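# Unpack snacks from paper bag onto table

## Task

Remove every snack from the paper bag and leave each one resting on the table, with the bag upright and open on the table at the end. Any snack dropping farther than roughly a hand's length before the job is finished counts as failure, except a drop into an upright, open bag that is not on the table. Letting the bag fall or putting it down roughly reduces the result.

## Robot and tools

Robot: two arms, left_arm and right_arm, each ending in a five-finger hand (left_arm has a left hand, right_arm a right hand). A post stands behind the arms and a camera stand sits between them just behind their bases; both are fixed and must not be struck. Nothing may end up off the table.

Frames. Scene frame: origin at table-top height halfway between the nominal bases, +x out over the table, +z up, left_arm toward +y. Actual bases: left_arm at (+0.027, +0.234, +0.001) m, right_arm at (+0.037, -0.358, -0.002) m, both nearly unrotated. Each arm's reported hand pose (end_effector_position in metres, end_effector_quat_wxyz) is in that arm's own base frame and may be off by a few cm.

Hand point: a point 0.15 m out from the wrist face along the fingers and 0.05 m in front of the palm. Its +z runs along straight fingers, +y out of the palm, +x across the palm away from the thumb for the right hand; for the left hand +x points toward the thumb. Straight fingers reach 0.06-0.07 m past the point and lie 0.06 m behind it along -y. A wrist bracket on the little-finger side reaches 0.10 m across the palm and can collide.

A row is 28 numbers, all in [-1, 1], always both arms: left_arm dx, dy, dz, rx, ry, rz; left hand little, ring, middle, index, thumb_bend, thumb_turn, force_limit, speed; then the same 14 for right_arm. The six pose numbers are an offset (not a pose) from that arm's Hand target at the start of the call, along that arm's base axes; rotation is a rotation vector turning about the Hand target position. Scale: 1.0 = 0.6 m or 180 degrees. Every row counts from the same start, not the previous row; repeating an offset in a new call moves further. All zeros means no new pose request. The six hand numbers are absolute targets: +1 open/straight, -1 closed; thumb_turn -1 puts the thumb opposite the fingers, +1 beside the palm. force_limit maps -1..+1 to about 0..10 N at the fingertip (0..15 N for the two thumb motors). speed rises from near zero at -1 to full at +0.48 and above. There is no 'unchanged' value for a hand: resend the last hand numbers actually carried out, or, if none yet, hand_measured plus hand_force_limit and hand_speed.

Tools:
- execute_actions(actions, cameras): actions is a list of actions, each a table of up to 15 rows at 1/30 s per row; a shorter table repeats its last row to 15. An empty list returns state and all cameras.
- move(target, speed, blend, blocking, cameras): target is one 28-number row or a list of up to 15; offsets all count from the Hand targets at the move's start. speed in m/s, 0.002 to 4.3, default 0.25 (turns limited to twice that in rad/s), one value or one per target. blend in m, corner rounding between listed targets; 0 stops at each. Paths are straight, do not avoid obstacles, and end after 10 s at most. blocking=false returns after about 0.5 s while the move continues. Result adds a move: line: done, off_target, moving, held or fault, plus limits=paced (pose clipped) or limits=held (steps withheld).
- wait(seconds): 0 to 3600, sends nothing new; a running move continues.
- stop(): brakes a running move.
- zoom_image(camera, region): region [x0, y0, x1, y1] in pixels, at most 504 by 504, on the latest image of cam_high, cam_low, cam_left_wrist or cam_right_wrist.
- show_instructions(): shows the reference images.
- finished_scene(scene): ends the scene (scene 1); irreversible.

Cameras: cam_high and cam_low (896x504), cam_left_wrist and cam_right_wrist (672x504, fisheye).

Results. Hand target is the last commanded pose after clipping; the hand often rests 1-3 cm (sometimes 5 cm) short, usually lower, without any contact. Another execute_actions call, even all zeros, re-requests it; otherwise send the missing distance. Orientation commands are clipped to 40 degrees from the measured one each step. hand_measured, hand_stopped_by (moving, target, force, stalled, fault) and hand_load_n (positive when pushed open) list six values in motor order. A dropped grip shows as load falling near zero. Joint torques are raw, offset and noisy. A MOTOR HOT line warns of heating; at 100 C the arm goes limp for 30-60 s.

Gripping: with thumb_turn at -1 the hand encloses objects about 0.035-0.065 m thick; a thumb-to-index pinch can hold light items up to about 0.08 m. For gentle closing use speed at -0.94 or lower. A motor starts only when its target changes by 0.002 or more. To loosen, send a target more open than measured.

Avoid: any drop, releasing moving objects, slamming or hard pressing, hitting fixed parts, arms or hands touching each other, overloading fingers, arms stopping, and running near the base where the elbow can swing.

Each tool is called after ">>>" as name([rows], argument=value, ...), one row to a line, values as JSON.

Reference images:

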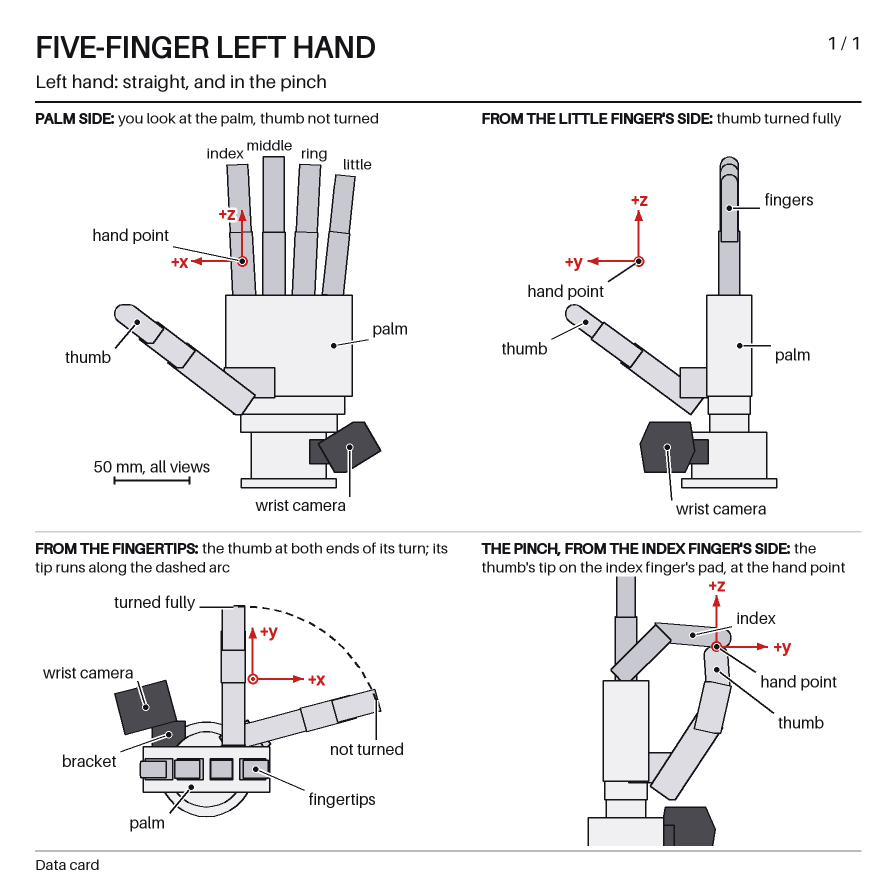

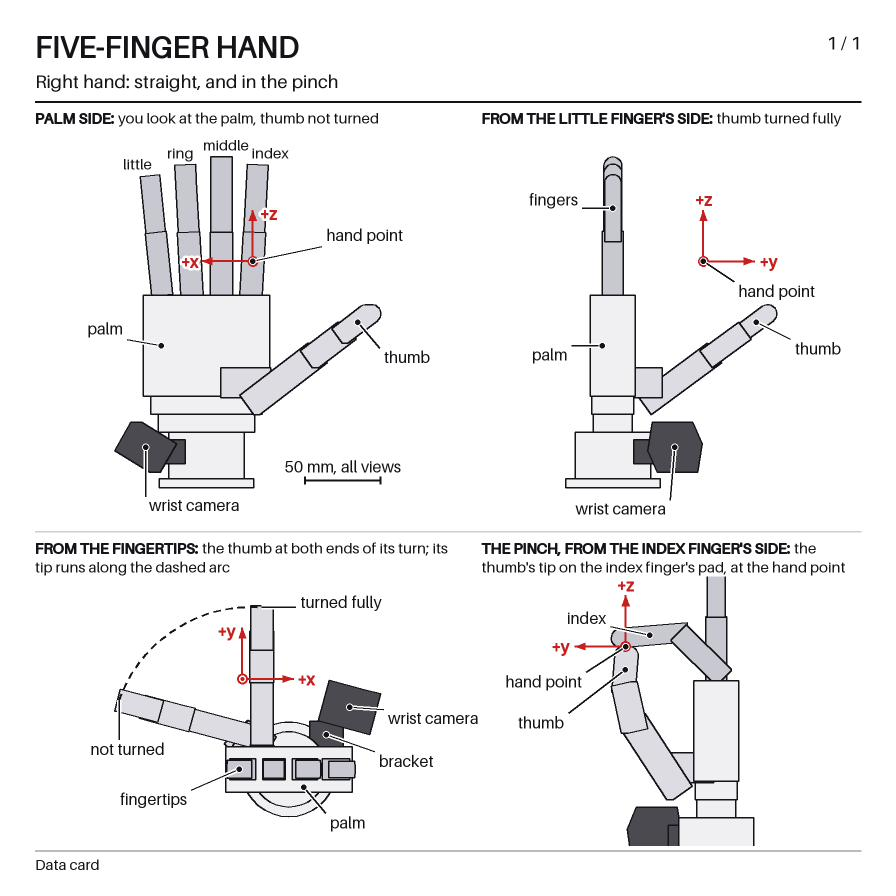

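## Session

>>> execute_actions(actions=[])

Scene clock: 0.00 s.
left_arm: end_effector_position=(+0.2502, +0.0053, +0.2857) hand_measured=(+1.000, +1.000, +1.000, +1.000, +1.000, +1.000) hand_load_n=(+0.0, +0.0, +0.0, +0.0, +0.0, +0.0) hand_stopped_by=(target, target, target, target, target, target) hand_force_limit=0.00 hand_speed=-0.80 end_effector_quat_wxyz=(+0.069, +0.052, +0.996, +0.018) | right_arm: end_effector_position=(+0.2304, +0.0814, +0.2193) hand_measured=(+1.000, +1.000, +1.000, +1.000, +1.000, +1.000) hand_load_n=(+0.0, +0.0, +0.0, +0.0, +0.0, +0.0) hand_stopped_by=(target, target, target, target, target, target) hand_force_limit=0.00 hand_speed=-0.80 end_effector_quat_wxyz=(-0.157, +0.819, -0.305, +0.459)
Joint positions: left_arm=[-0.249 0.989 1.169 -1.624 -0.063 1.431] | right_arm=[0.849 0.487 0.641 -0.925 0.71 -0.32]
Joint velocities: within noise
Joint torques (N m): no reading
Motor temperatures (°C): left_arm=[36 30 33 34 32 33] | right_arm=[33 29 31 29 35 31]
Heat: left arm: hottest waist 36 °C; right arm: hottest wrist yaw 35 °C.
Hand target: left_arm +0.2538, +0.0044, +0.2915; +0.077, +0.052, +0.996, +0.017 | right_arm +0.2336, +0.0849, +0.2329; -0.170, +0.813, -0.309, +0.464

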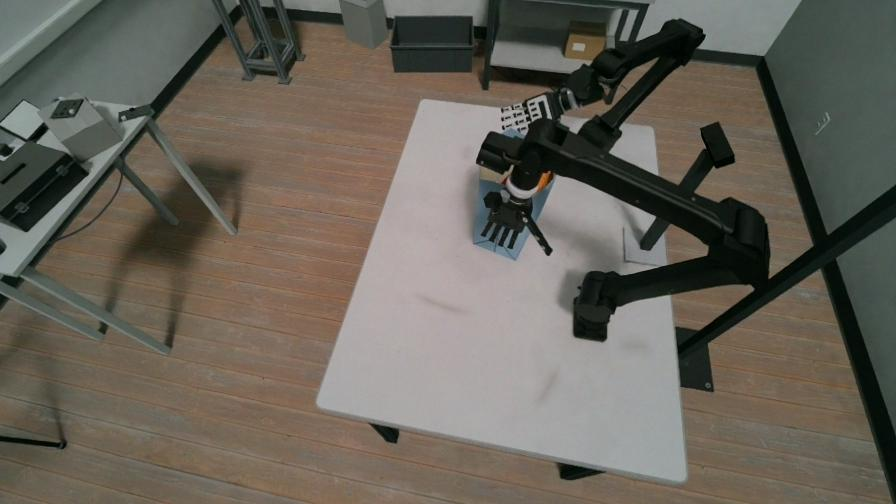

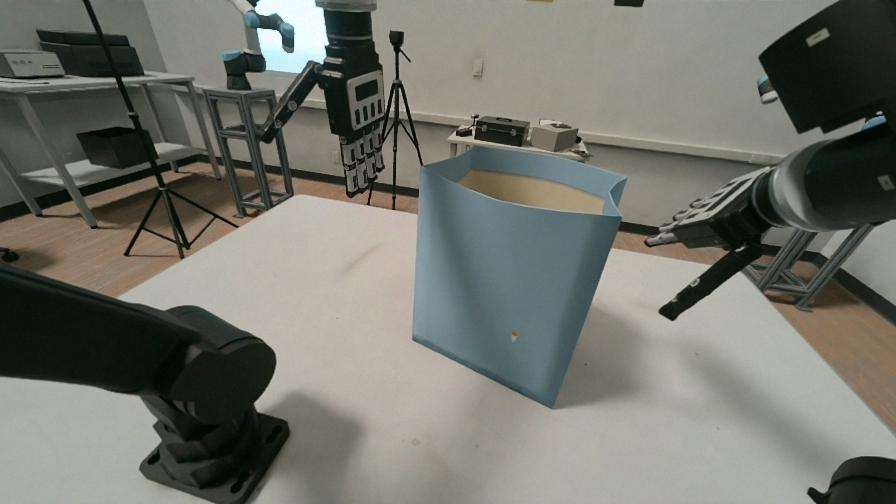

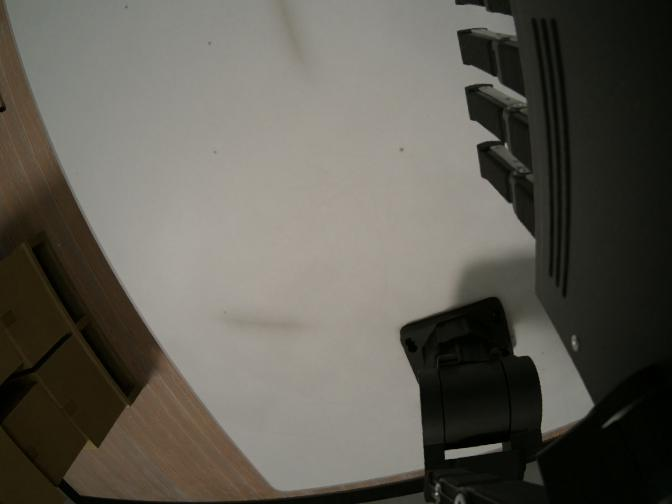

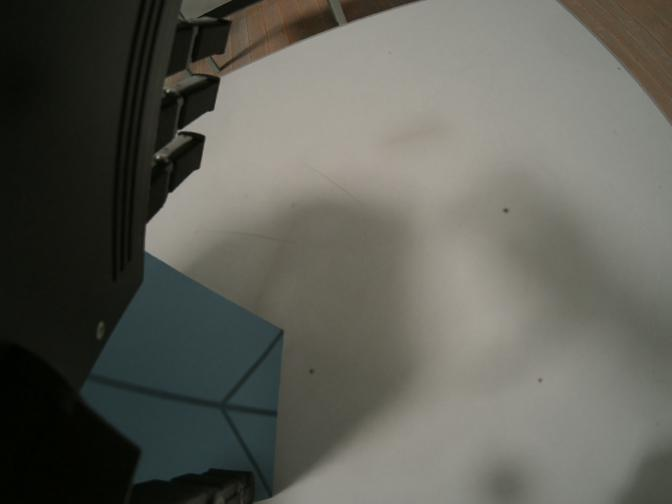

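>>> move(target=[0,0.3,0.1,0,0,0,1,1,1,1,1,1,0,-0.8,-0.1,-0.2,0.15,0,0,0,1,1,1,1,1,1,0,-0.8], cameras=["all"])

Scene clock: 23.33 s.
left_arm: end_effector_position=(+0.2503, +0.1826, +0.3389) hand_measured=(+1.000, +1.000, +1.000, +1.000, +1.000, +1.000) hand_load_n=(+0.0, +0.0, +0.0, +0.0, +0.0, +0.0) hand_stopped_by=(target, target, target, target, target, target) hand_force_limit=0.00 hand_speed=-0.80 end_effector_quat_wxyz=(+0.079, +0.020, +0.996, +0.040) | right_arm: end_effector_position=(+0.1743, -0.0325, +0.3029) hand_measured=(+1.000, +1.000, +1.000, +1.000, +1.000, +1.000) hand_load_n=(+0.0, +0.0, +0.0, +0.0, +0.0, +0.0) hand_stopped_by=(target, target, target, target, target, target) hand_force_limit=0.00 hand_speed=-0.80 end_effector_quat_wxyz=(-0.169, +0.817, -0.312, +0.454)
Joint positions: left_arm=[0.408 1.046 1.339 -1.686 -0.007 2.019] | right_arm=[-0.142 0.223 0.831 -1.171 -0.114 -0.921]
Joint torques (N m): left_arm=[1.14 -3.08 9.61 0.14 0.11 0.12] | right_arm=[-0.09 5.95 11.02 1.2 -0.11 -0.1]
Heat: left arm: hottest waist 36 °C; right arm: hottest wrist yaw 35 °C.
Hand target: left_arm +0.2539, +0.1844, +0.3514; +0.076, +0.052, +0.996, +0.017 | right_arm +0.1736, -0.0351, +0.3229; -0.169, +0.813, -0.309, +0.464
Off the commanded pose: left_arm 0.013 m, 5 deg | right_arm 0.020 m, 1 deg.
joint sent to its limit (left arm) — joint 4 (wrist pitch), lower limit; joint 6 (wrist roll), upper limit. The joint targets are off in orientation, not in position.
move: off_target (left_arm, right_arm)

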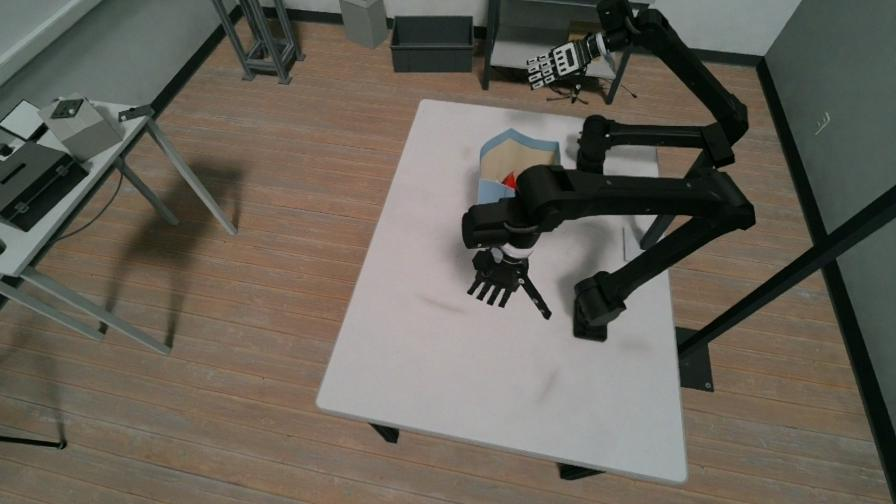

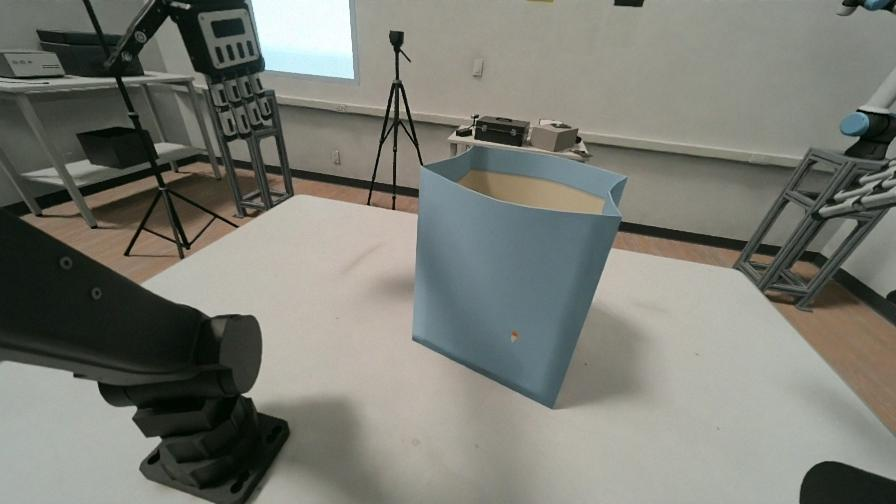

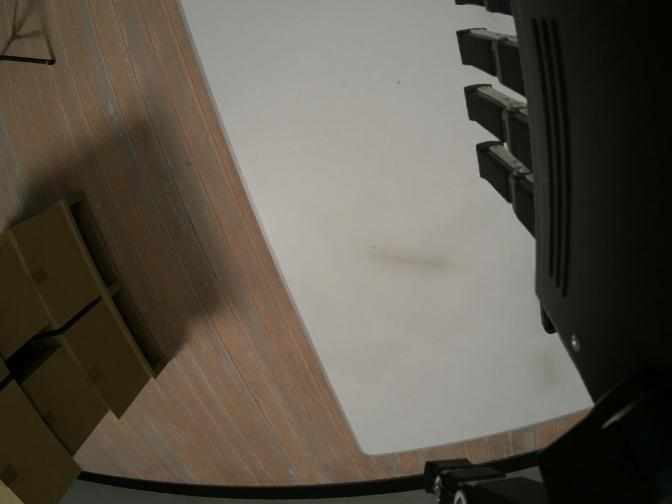

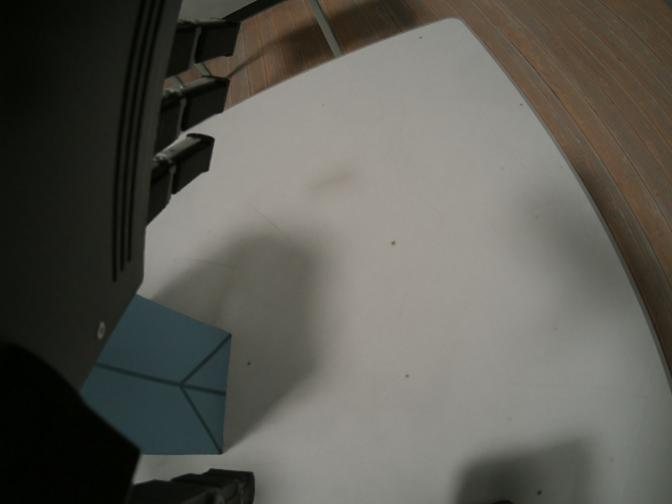

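>>> move(target=[-0.2,0.25,0,0,0,0.3,1,1,1,1,1,1,0,-0.8,0,0,0,0,0,0,1,1,1,1,1,1,0,-0.8], cameras=["all"])

>>> zoom_image(camera="cam_high", region=[420, 80, 640, 280])

>>> zoom_image(camera="cam_low", region=[380, 120, 660, 420])

Scene clock: 28.67 s.
left_arm: end_effector_position=(+0.1318, +0.3300, +0.3412) hand_measured=(+1.000, +1.000, +1.000, +1.000, +1.000, +1.000) hand_load_n=(+0.0, +0.0, +0.0, +0.0, +0.0, -0.5) hand_stopped_by=(target, target, target, target, target, target) hand_force_limit=0.00 hand_speed=-0.80 end_effector_quat_wxyz=(+0.056, -0.400, +0.914, +0.046) | right_arm: end_effector_position=(+0.1742, -0.0327, +0.3029) hand_measured=(+1.000, +1.000, +1.000, +1.000, +1.000, +1.000) hand_load_n=(+0.0, +0.0, +0.0, +0.0, +0.0, -0.5) hand_stopped_by=(target, target, target, target, target, target) hand_force_limit=0.00 hand_speed=-0.80 end_effector_quat_wxyz=(-0.169, +0.817, -0.312, +0.454)
Joint positions: left_arm=[1.001 1.235 1.494 -1.686 -0.015 1.747] | right_arm=[-0.142 0.223 0.831 -1.171 -0.113 -0.922]
Joint torques (N m): left_arm=[1.14 -5.36 9.63 0.13 0.01 -0.06] | right_arm=[0.44 5.77 10.91 1.21 0.14 -0.07]
Heat: left arm: hottest waist 36 °C; right arm: hottest wrist yaw 35 °C.
Hand target: left_arm +0.1338, +0.3344, +0.3514; +0.061, -0.406, +0.911, +0.049 | right_arm +0.1735, -0.0347, +0.3225; -0.167, +0.812, -0.309, +0.465 (not the last commanded pose)
Off the commanded pose: left_arm 0.011 m, 1 deg | right_arm 0.020 m, 1 deg.
joint sent to its limit (left arm) — joint 4 (wrist pitch), lower limit. The joint targets still meet the commanded pose.
move: off_target (left_arm)

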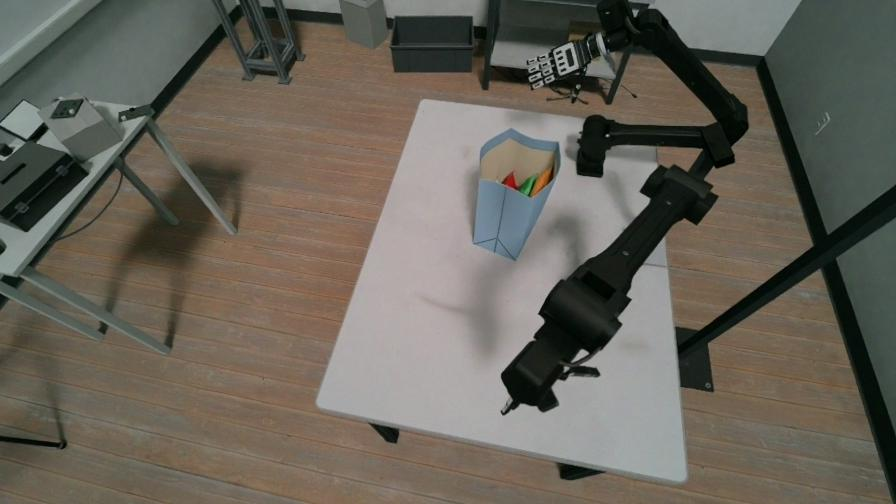

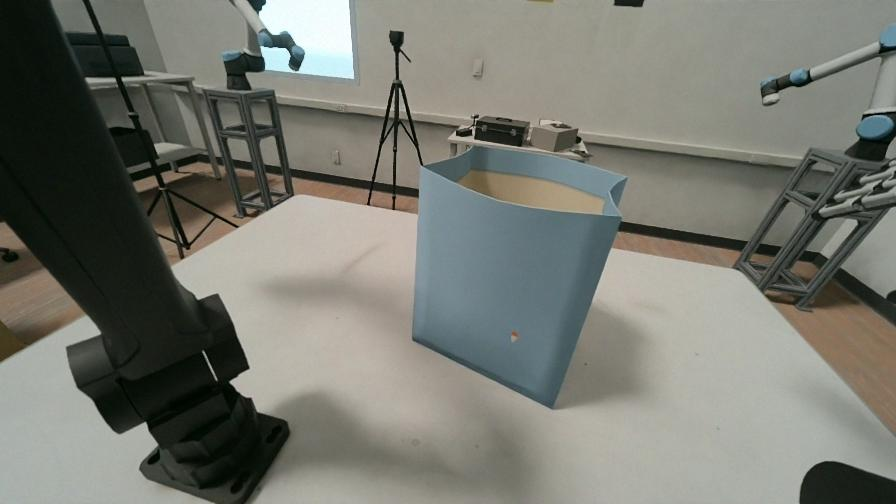

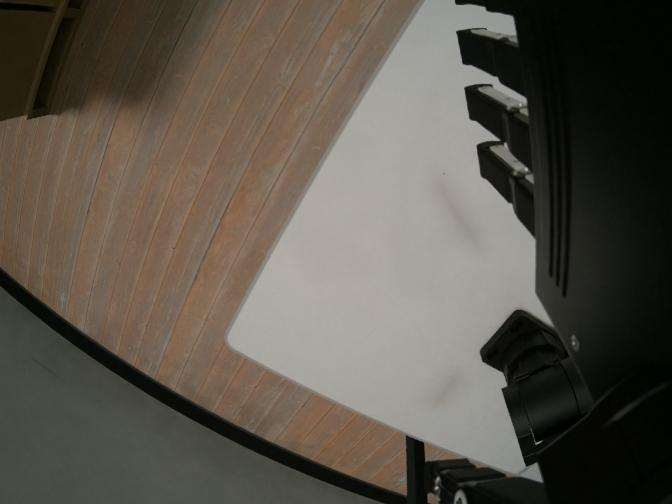

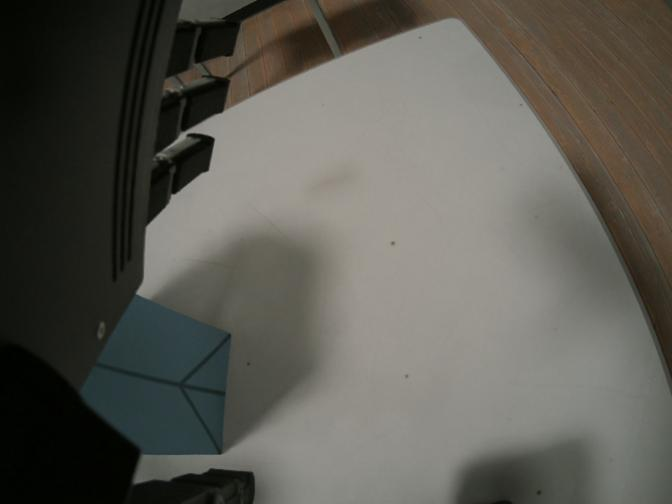

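Scaled by 2.291 from the camera's image (finer frame: 1280x720).

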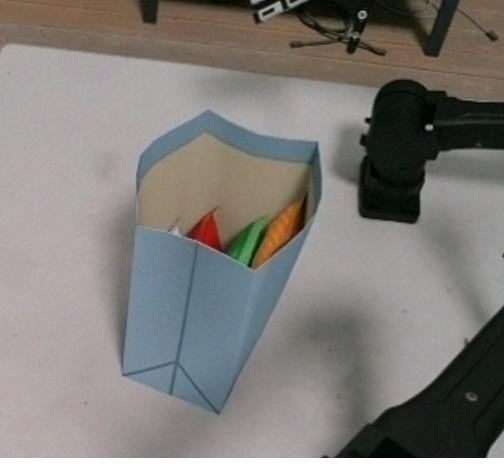

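Scaled by 1.680 from the camera's image (finer frame: 1280x720).

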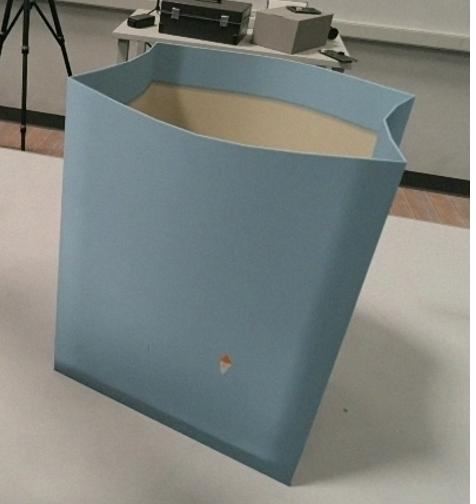

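>>> move(target=[0.16,-0.5,0.22,-0.08,-0.143,-0.272,1,1,1,1,1,1,0,-0.8,0,0,0,0,0,0,1,1,1,1,1,1,0,-0.8], cameras=["all"])

Scene clock: 95.73 s.
left_arm: end_effector_position=(+0.2312, +0.0356, +0.4742) hand_measured=(+1.000, +1.000, +1.000, +1.000, +1.000, +1.000) hand_load_n=(+0.0, +0.0, +0.0, +0.0, +0.0, +0.0) hand_stopped_by=(target, target, target, target, target, target) hand_force_limit=0.00 hand_speed=-0.80 end_effector_quat_wxyz=(+0.323, -0.024, +0.937, -0.129) | right_arm: end_effector_position=(+0.1742, -0.0327, +0.3029) hand_measured=(+1.000, +1.000, +1.000, +1.000, +1.000, +1.000) hand_load_n=(+0.0, +0.0, +0.0, +0.5, +0.0, +0.0) hand_stopped_by=(target, target, target, target, target, target) hand_force_limit=0.00 hand_speed=-0.80 end_effector_quat_wxyz=(-0.169, +0.817, -0.312, +0.454)
Joint positions: left_arm=[0.189 0.822 1.573 -1.687 0.343 1.594] | right_arm=[-0.142 0.223 0.831 -1.171 -0.113 -0.922]
Joint torques (N m): left_arm=[0.91 1.32 8.2 1.02 0.34 -0.01] | right_arm=[0.5 5.77 10.89 1.22 0.14 -0.07]
Motor temperatures (°C): left_arm=[36 31 39 34 32 33] | right_arm=[32 29 36 30 34 31]
Heat: left arm: hottest elbow 39 °C; right arm: hottest elbow 36 °C.
Hand target: left_arm +0.2297, +0.0343, +0.4835; +0.221, -0.001, +0.959, -0.178 | right_arm +0.1735, -0.0347, +0.3225; -0.167, +0.812, -0.309, +0.465
Off the commanded pose: left_arm 0.009 m, 14 deg | right_arm 0.020 m, 1 deg.
joint sent to its limit (left arm) — joint 4 (wrist pitch), lower limit. The joint targets are off in orientation, not in position.
move: off_target (left_arm)

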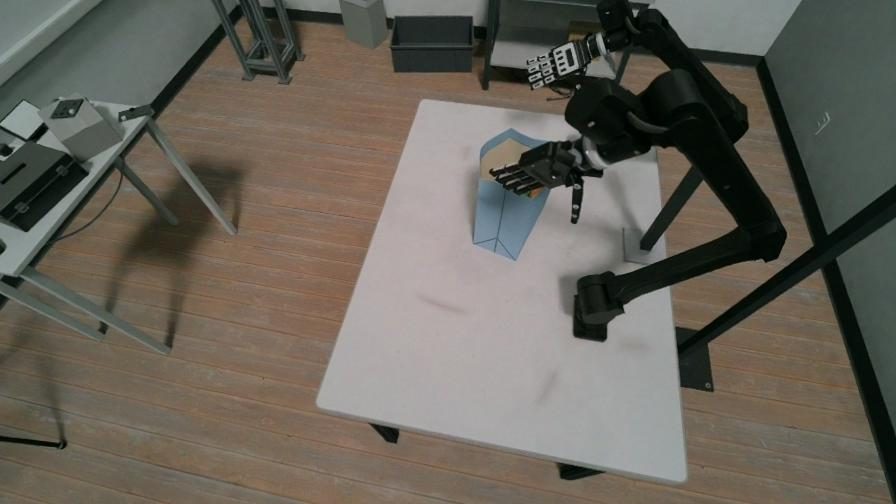

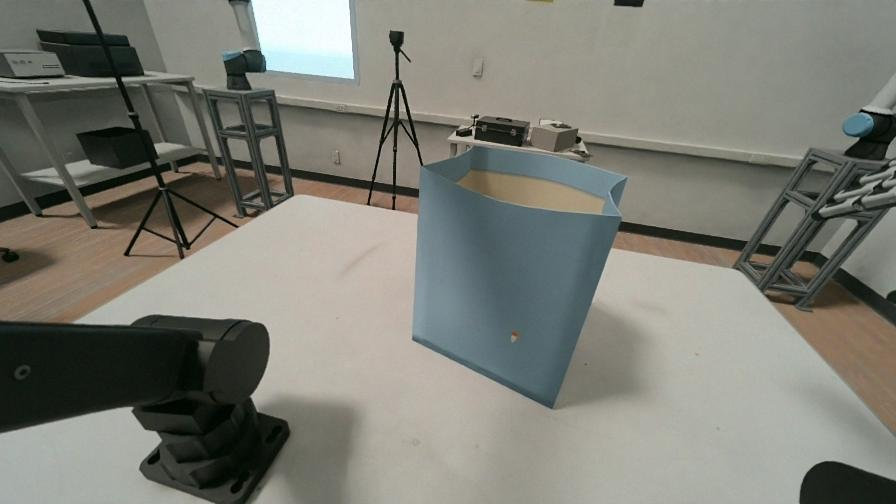

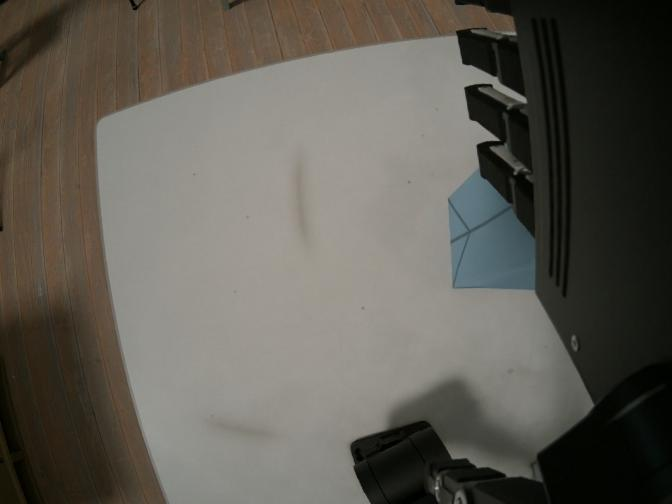

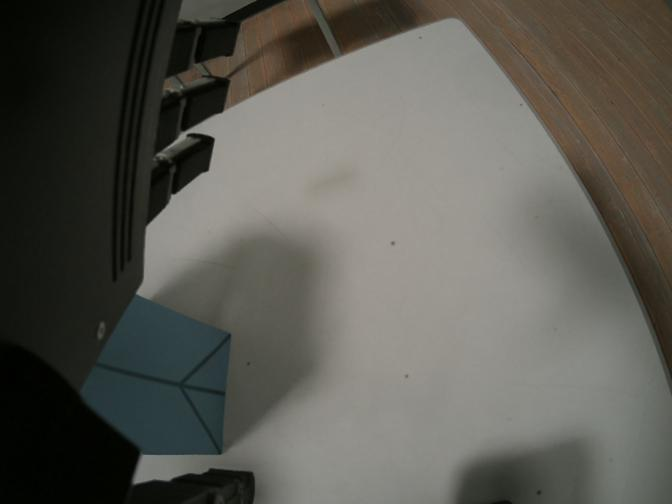

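>>> move(target=[0.05,-0.583,0.0,0,0,0,1,1,1,1,1,1,0,-0.8,0,0,0,0,0,0,1,1,1,1,1,1,0,-0.8], cameras=["cam_left_wrist","cam_low"])

Scene clock: 120.43 s.
left_arm: end_effector_position=(+0.2616, -0.3167, +0.4718) hand_measured=(+1.000, +1.000, +1.000, +1.000, +1.000, +1.000) hand_load_n=(+0.0, +0.0, +0.0, +0.0, +0.0, +0.0) hand_stopped_by=(target, target, target, target, target, target) hand_force_limit=0.00 hand_speed=-0.80 end_effector_quat_wxyz=(+0.216, +0.004, +0.961, -0.171) | right_arm: end_effector_position=(+0.1742, -0.0327, +0.3029) hand_measured=(+1.000, +1.000, +1.000, +1.000, +1.000, +1.000) hand_load_n=(+0.5, +0.0, +0.0, +0.0, +0.0, +0.0) hand_stopped_by=(target, target, target, target, target, target) hand_force_limit=0.00 hand_speed=-0.80 end_effector_quat_wxyz=(-0.169, +0.817, -0.312, +0.454)
Joint positions: left_arm=[-0.983 1.381 1.987 -1.64 -0.161 0.641] | right_arm=[-0.142 0.223 0.831 -1.171 -0.113 -0.922]
Joint torques (N m): left_arm=[1.32 -8.7 8.91 0.75 -0.13 0] | right_arm=[0.44 5.77 10.91 1.22 0.14 -0.07]
Heat: left arm: hottest elbow 39 °C; right arm: hottest elbow 36 °C.
Hand target: left_arm +0.2599, -0.3155, +0.4835; +0.221, -0.001, +0.959, -0.179 | right_arm +0.1735, -0.0347, +0.3225; -0.167, +0.812, -0.309, +0.465
Off the commanded pose: left_arm 0.012 m, 1 deg | right_arm 0.020 m, 1 deg.
move: off_target (left_arm)
Images, in order (width x height): cam_low 896x504, cam_left_wrist 672x504.

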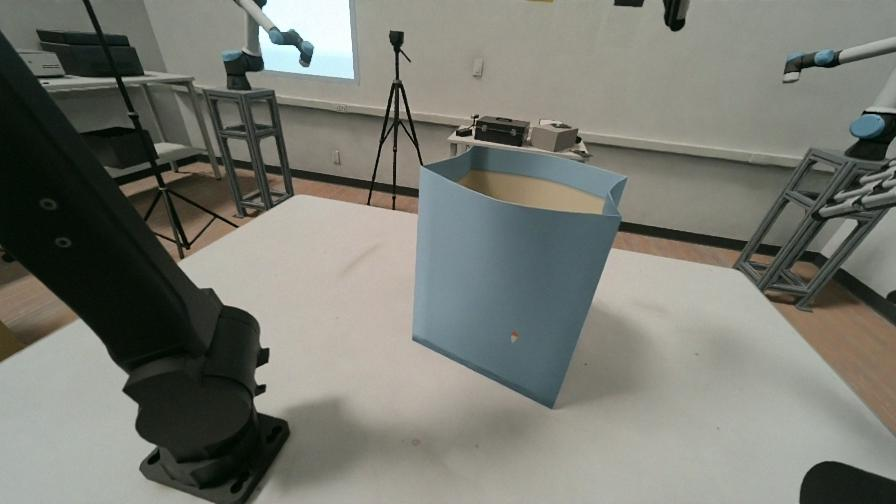

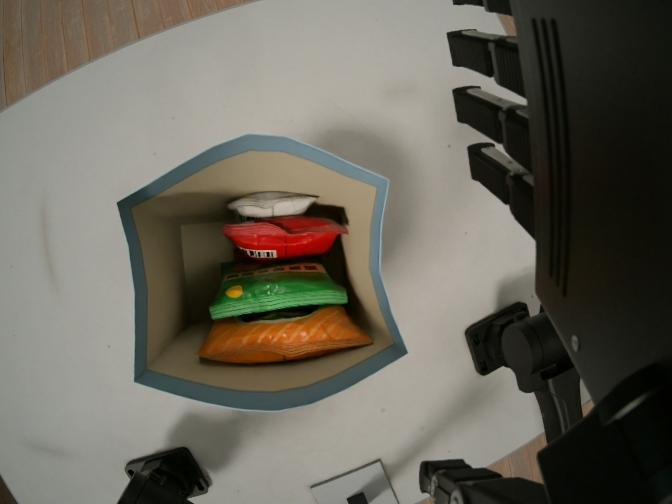

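>>> zoom_image(camera="cam_left_wrist", region=[110, 120, 420, 420])

Scaled by 1.626 from the camera's image (finer frame: 960x720).

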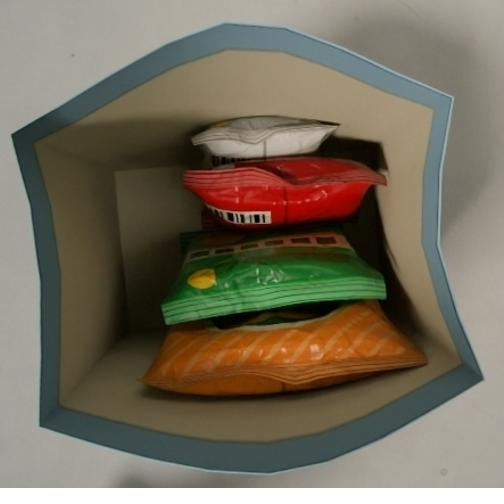

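>>> move(target=[-0.05,0.583,0.0,0,0,0,1,1,1,1,1,1,0,-0.8,0,0,0,0,0,0,1,1,1,1,1,1,0,-0.8], cameras=[])

>>> move(target=[-0.16,0.5,-0.22,0,0,0,1,1,1,1,1,1,0,-0.8,0,0,0,0,0,0,1,1,1,1,1,1,0,-0.8], cameras=[])

Scene clock: 225.43 s.
left_arm: end_effector_position=(+0.2325, +0.0330, +0.4863) hand_measured=(+1.000, +1.000, +1.000, +1.000, +1.000, +1.000) hand_load_n=(-0.5, +0.0, +0.0, -0.5, +0.0, +0.0) hand_stopped_by=(target, target, target, target, target, target) hand_force_limit=0.00 hand_speed=-0.80 end_effector_quat_wxyz=(+0.334, -0.027, +0.933, -0.132) | right_arm: end_effector_position=(+0.1742, -0.0327, +0.3029) hand_measured=(+1.000, +1.000, +1.000, +1.000, +1.000, +1.000) hand_load_n=(+0.0, +0.0, -0.5, +0.0, +0.0, +0.0) hand_stopped_by=(target, target, target, target, target, target) hand_force_limit=0.00 hand_speed=-0.80 end_effector_quat_wxyz=(-0.169, +0.817, -0.312, +0.454)
Joint positions: left_arm=[0.181 0.829 1.607 -1.686 0.345 1.574] | right_arm=[-0.142 0.223 0.831 -1.171 -0.113 -0.922]
Joint torques (N m): left_arm=[1.96 0.62 5.7 0.96 0.33 0.12] | right_arm=[0.44 5.83 10.89 1.22 0.13 -0.08]
Heat: left arm: hottest elbow 39 °C; right arm: hottest elbow 37 °C.
Hand target: left_arm +0.2299, +0.0344, +0.4836; +0.221, -0.001, +0.959, -0.178 | right_arm +0.1735, -0.0347, +0.3225; -0.167, +0.812, -0.309, +0.465
Off the commanded pose: left_arm 0.004 m, 15 deg | right_arm 0.020 m, 1 deg.
joint sent to its limit (left arm) — joint 4 (wrist pitch), lower limit. The joint targets are off in orientation, not in position.
move: off_target (left_arm)

Scene clock: 227.60 s.
left_arm: end_effector_position=(+0.1353, +0.3313, +0.3348) hand_measured=(+1.000, +1.000, +1.000, +1.000, +1.000, +1.000) hand_load_n=(+0.0, +0.0, +0.0, +0.0, +0.0, +0.5) hand_stopped_by=(target, target, target, target, target, target) hand_force_limit=0.00 hand_speed=-0.80 end_effector_quat_wxyz=(+0.143, -0.325, +0.934, -0.033) | right_arm: end_effector_position=(+0.1742, -0.0327, +0.3029) hand_measured=(+1.000, +1.000, +1.000, +1.000, +1.000, +1.000) hand_load_n=(+0.0, +0.0, +0.0, +0.0, +0.0, -0.5) hand_stopped_by=(target, target, target, target, target, target) hand_force_limit=0.00 hand_speed=-0.80 end_effector_quat_wxyz=(-0.169, +0.817, -0.312, +0.454)
Joint positions: left_arm=[1.137 1.201 1.472 -1.687 0.252 2.019] | right_arm=[-0.142 0.223 0.831 -1.171 -0.113 -0.922]
Joint torques (N m): left_arm=[1.49 -6.71 9.55 0.01 0.35 0.11] | right_arm=[0.5 5.77 10.89 1.22 0.14 -0.07]
Heat: left arm: hottest elbow 40 °C; right arm: hottest elbow 37 °C.
Hand target: left_arm +0.1338, +0.3344, +0.3514; +0.218, -0.017, +0.961, -0.172 | right_arm +0.1735, -0.0347, +0.3225; -0.167, +0.812, -0.309, +0.465
Off the commanded pose: left_arm 0.017 m, 42 deg; orientation clipped | right_arm 0.020 m, 1 deg.
joint sent to its limit (left arm) — joint 4 (wrist pitch), lower limit; joint 6 (wrist roll), upper limit. The joint targets are off in orientation, not in position.
move: off_target (left_arm); limits=paced

>>> move([
  [0,0,0,0.08,0.143,0.272,1,1,1,1,1,1,0,-0.8,0,0,0.216,0.093,0.145,-0.158,1,1,1,1,1,-1,0,-0.3],
  [0,0,0,0.08,0.143,0.272,1,1,1,1,1,1,0,-0.8,0.054,0.571,0.216,0.186,0.29,-0.317,1,1,1,1,1,-1,0,-0.3],
], cameras=["all"])

Scene clock: 240.43 s.
left_arm: end_effector_position=(+0.1278, +0.3290, +0.3423) hand_measured=(+1.000, +1.000, +1.000, +1.000, +1.000, +1.000) hand_load_n=(+0.0, +0.0, +0.0, +0.0, +0.0, +0.0) hand_stopped_by=(target, target, target, target, target, target) hand_force_limit=0.00 hand_speed=-0.80 end_effector_quat_wxyz=(+0.051, -0.418, +0.905, +0.053) | right_arm: end_effector_position=(+0.2081, +0.3079, +0.4306) hand_measured=(+1.000, +1.000, +1.000, +1.000, +1.000, -1.000) hand_load_n=(+0.0, +0.0, +0.0, +0.0, +0.0, +0.0) hand_stopped_by=(target, target, target, target, target, target) hand_force_limit=0.00 hand_speed=-0.30 end_effector_quat_wxyz=(+0.170, -0.601, +0.780, +0.049)
Joint positions: left_arm=[1.001 1.234 1.494 -1.687 -0.034 1.708] | right_arm=[0.763 1.17 1.643 -1.693 -0.061 1.032]
Joint torques (N m): left_arm=[0.21 -5.54 9.81 0.03 -0.05 -0.02] | right_arm=[1.08 -7.88 10.45 0.4 -0.15 0.1]
Heat: left arm: hottest elbow 40 °C; right arm: hottest elbow 38 °C.
Hand target: left_arm +0.1339, +0.3343, +0.3514; +0.057, -0.419, +0.904, +0.058 | right_arm +0.2058, +0.3080, +0.4523; +0.001, -0.611, +0.792, -0.001
Off the commanded pose: left_arm 0.012 m, 1 deg | right_arm 0.022 m, 20 deg.
joint sent to its limit (right arm) — joint 4 (wrist pitch), lower limit. The joint targets are off in orientation, not in position.
move: off_target (left_arm, right_arm)

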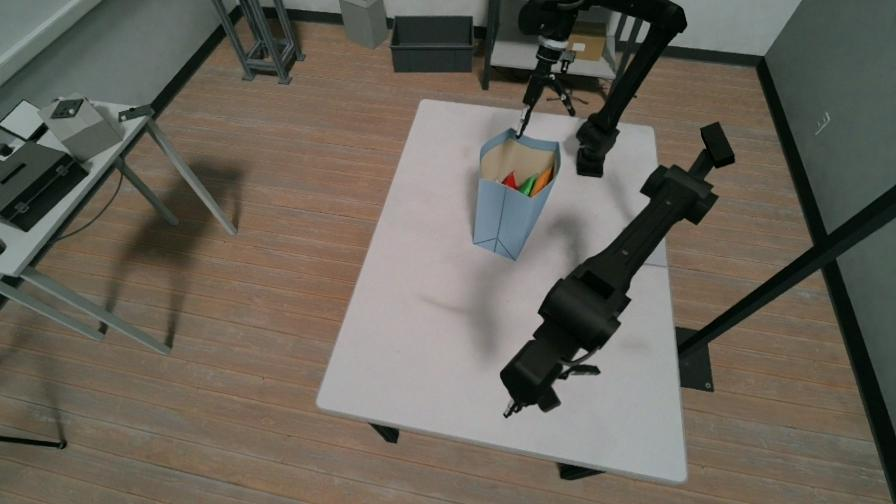

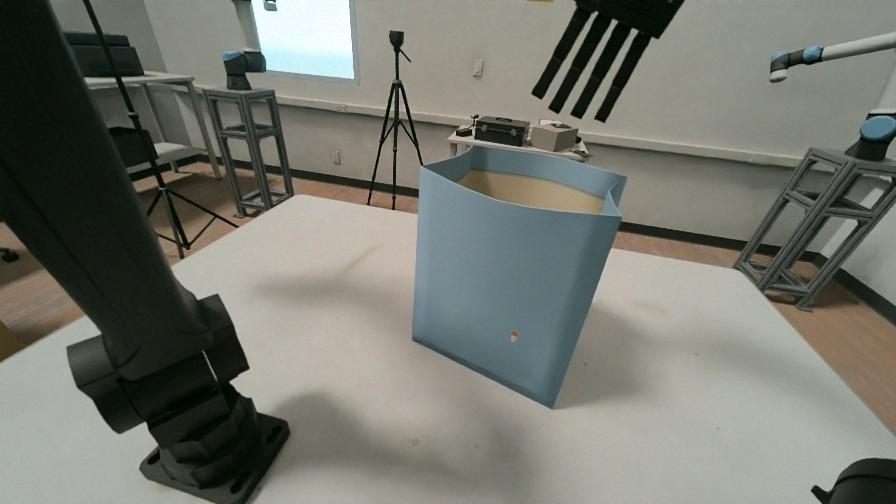

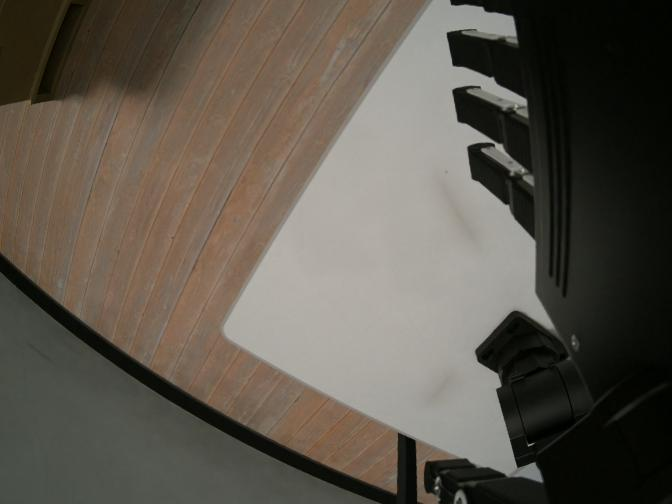

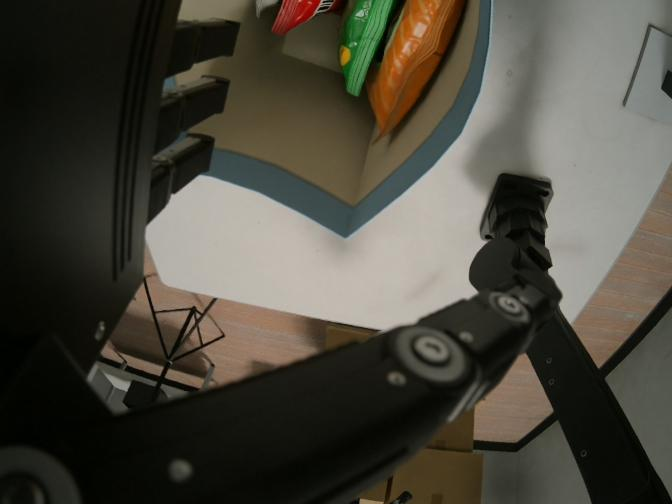

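>>> move(target=[0,0,0,0,0,0,1,1,1,1,1,1,0,-0.8,0.0425,0.161,-0.083,0,0,0,1,1,1,1,1,-1,0,-0.3], cameras=["cam_right_wrist"])

>>> zoom_image(camera="cam_right_wrist", region=[150, 0, 540, 290])

Scene clock: 282.20 s.
left_arm: end_effector_position=(+0.1278, +0.3290, +0.3423) hand_measured=(+1.000, +1.000, +1.000, +1.000, +1.000, +1.000) hand_load_n=(+0.0, +0.0, +0.0, +0.0, +0.0, +0.0) hand_stopped_by=(target, target, target, target, target, target) hand_force_limit=0.00 hand_speed=-0.80 end_effector_quat_wxyz=(+0.051, -0.418, +0.905, +0.053) | right_arm: end_effector_position=(+0.2333, +0.3987, +0.3818) hand_measured=(+1.000, +1.000, +1.000, +1.000, +1.000, -1.000) hand_load_n=(+0.0, +0.0, +0.0, +0.0, +0.0, +0.0) hand_stopped_by=(target, target, target, target, target, target) hand_force_limit=0.00 hand_speed=-0.30 end_effector_quat_wxyz=(+0.100, -0.603, +0.790, +0.041)
Joint positions: left_arm=[1.001 1.234 1.494 -1.687 -0.034 1.708] | right_arm=[0.881 1.429 1.764 -1.693 -0.035 1.151]
Joint torques (N m): left_arm=[0.03 -5.6 9.72 0.14 -0.06 -0.07] | right_arm=[1.61 -11.99 10.89 0.2 -0.1 0.13]
Heat: left arm: hottest elbow 40 °C; right arm: hottest elbow 39 °C.
Hand target: left_arm +0.1339, +0.3343, +0.3514; +0.057, -0.419, +0.904, +0.058 | right_arm +0.2313, +0.4046, +0.4023; +0.001, -0.611, +0.792, -0.001
Off the commanded pose: left_arm 0.012 m, 1 deg | right_arm 0.022 m, 12 deg.
joint sent to its limit (right arm) — joint 4 (wrist pitch), lower limit. The joint targets are off in orientation, not in position.
move: off_target (right_arm)

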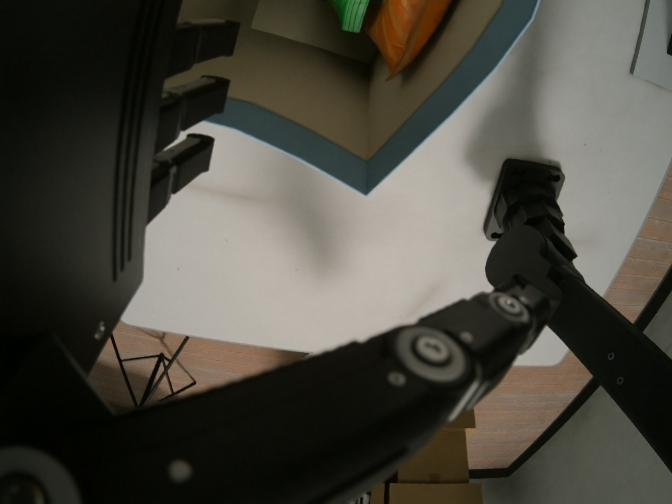

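Scaled by 1.292 from the camera's image (finer frame: 960x720).

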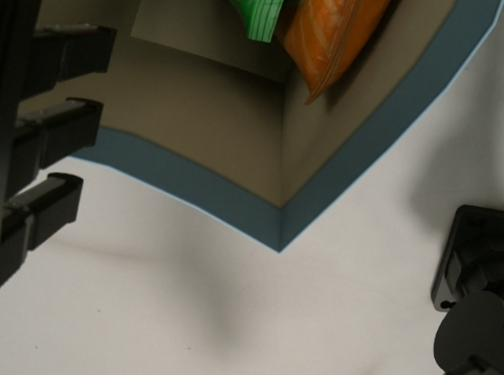

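>>> move(target=[0,0,0,0,0,0,1,1,1,1,1,1,0,-0.8,-0.09,-0.375,0.03,0,0,0,1,1,1,1,1,-1,0,-0.3], cameras=["cam_right_wrist"])

>>> zoom_image(camera="cam_right_wrist", region=[150, 0, 540, 290])

Scene clock: 287.47 s.
left_arm: end_effector_position=(+0.1278, +0.3290, +0.3423) hand_measured=(+1.000, +1.000, +1.000, +1.000, +1.000, +1.000) hand_load_n=(+0.0, +0.0, +0.5, +0.0, +0.0, +0.0) hand_stopped_by=(target, target, target, target, target, target) hand_force_limit=0.00 hand_speed=-0.80 end_effector_quat_wxyz=(+0.051, -0.418, +0.905, +0.053) | right_arm: end_effector_position=(+0.1776, +0.1821, +0.4205) hand_measured=(+1.000, +1.000, +1.000, +1.000, +1.000, -1.000) hand_load_n=(+0.0, +0.0, +0.0, +0.0, +0.0, +0.0) hand_stopped_by=(target, target, target, target, target, target) hand_force_limit=0.00 hand_speed=-0.30 end_effector_quat_wxyz=(+0.223, -0.596, +0.771, +0.000)
Joint positions: left_arm=[1.001 1.234 1.494 -1.687 -0.034 1.708] | right_arm=[0.489 0.863 1.43 -1.693 -0.073 0.76]
Joint torques (N m): left_arm=[0.73 -5.3 9.63 0.23 -0.03 -0.07] | right_arm=[0.5 -1.38 7.19 0.57 0.11 -0.1]
Heat: left arm: hottest elbow 40 °C; right arm: hottest elbow 39 °C.
Hand target: left_arm +0.1339, +0.3343, +0.3514; +0.057, -0.419, +0.904, +0.058 | right_arm +0.1773, +0.1796, +0.4204; +0.001, -0.611, +0.792, -0.001
Off the commanded pose: left_arm 0.012 m, 1 deg | right_arm 0.003 m, 26 deg.
joint sent to its limit (right arm) — joint 4 (wrist pitch), lower limit. The joint targets are off in orientation, not in position.
move: off_target (right_arm)

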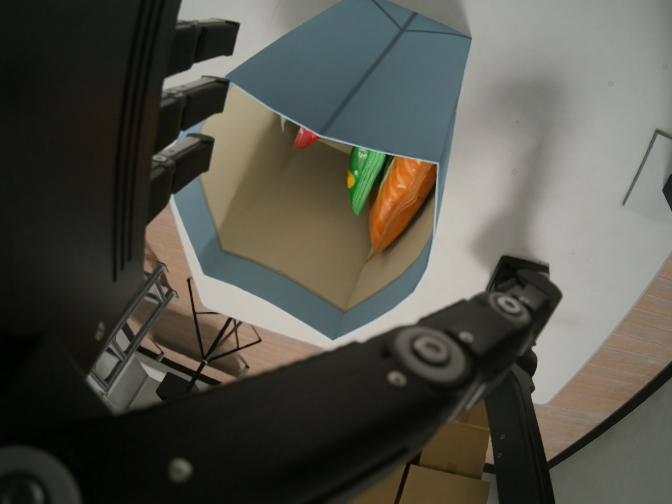

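Scaled by 1.292 from the camera's image (finer frame: 960x720).

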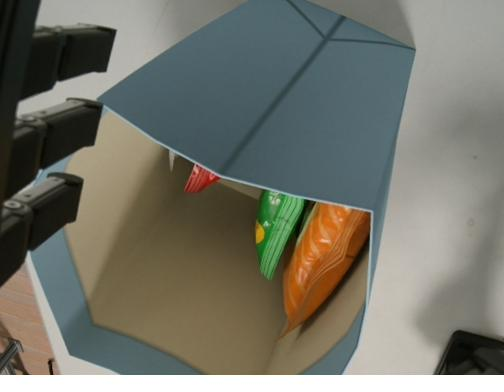

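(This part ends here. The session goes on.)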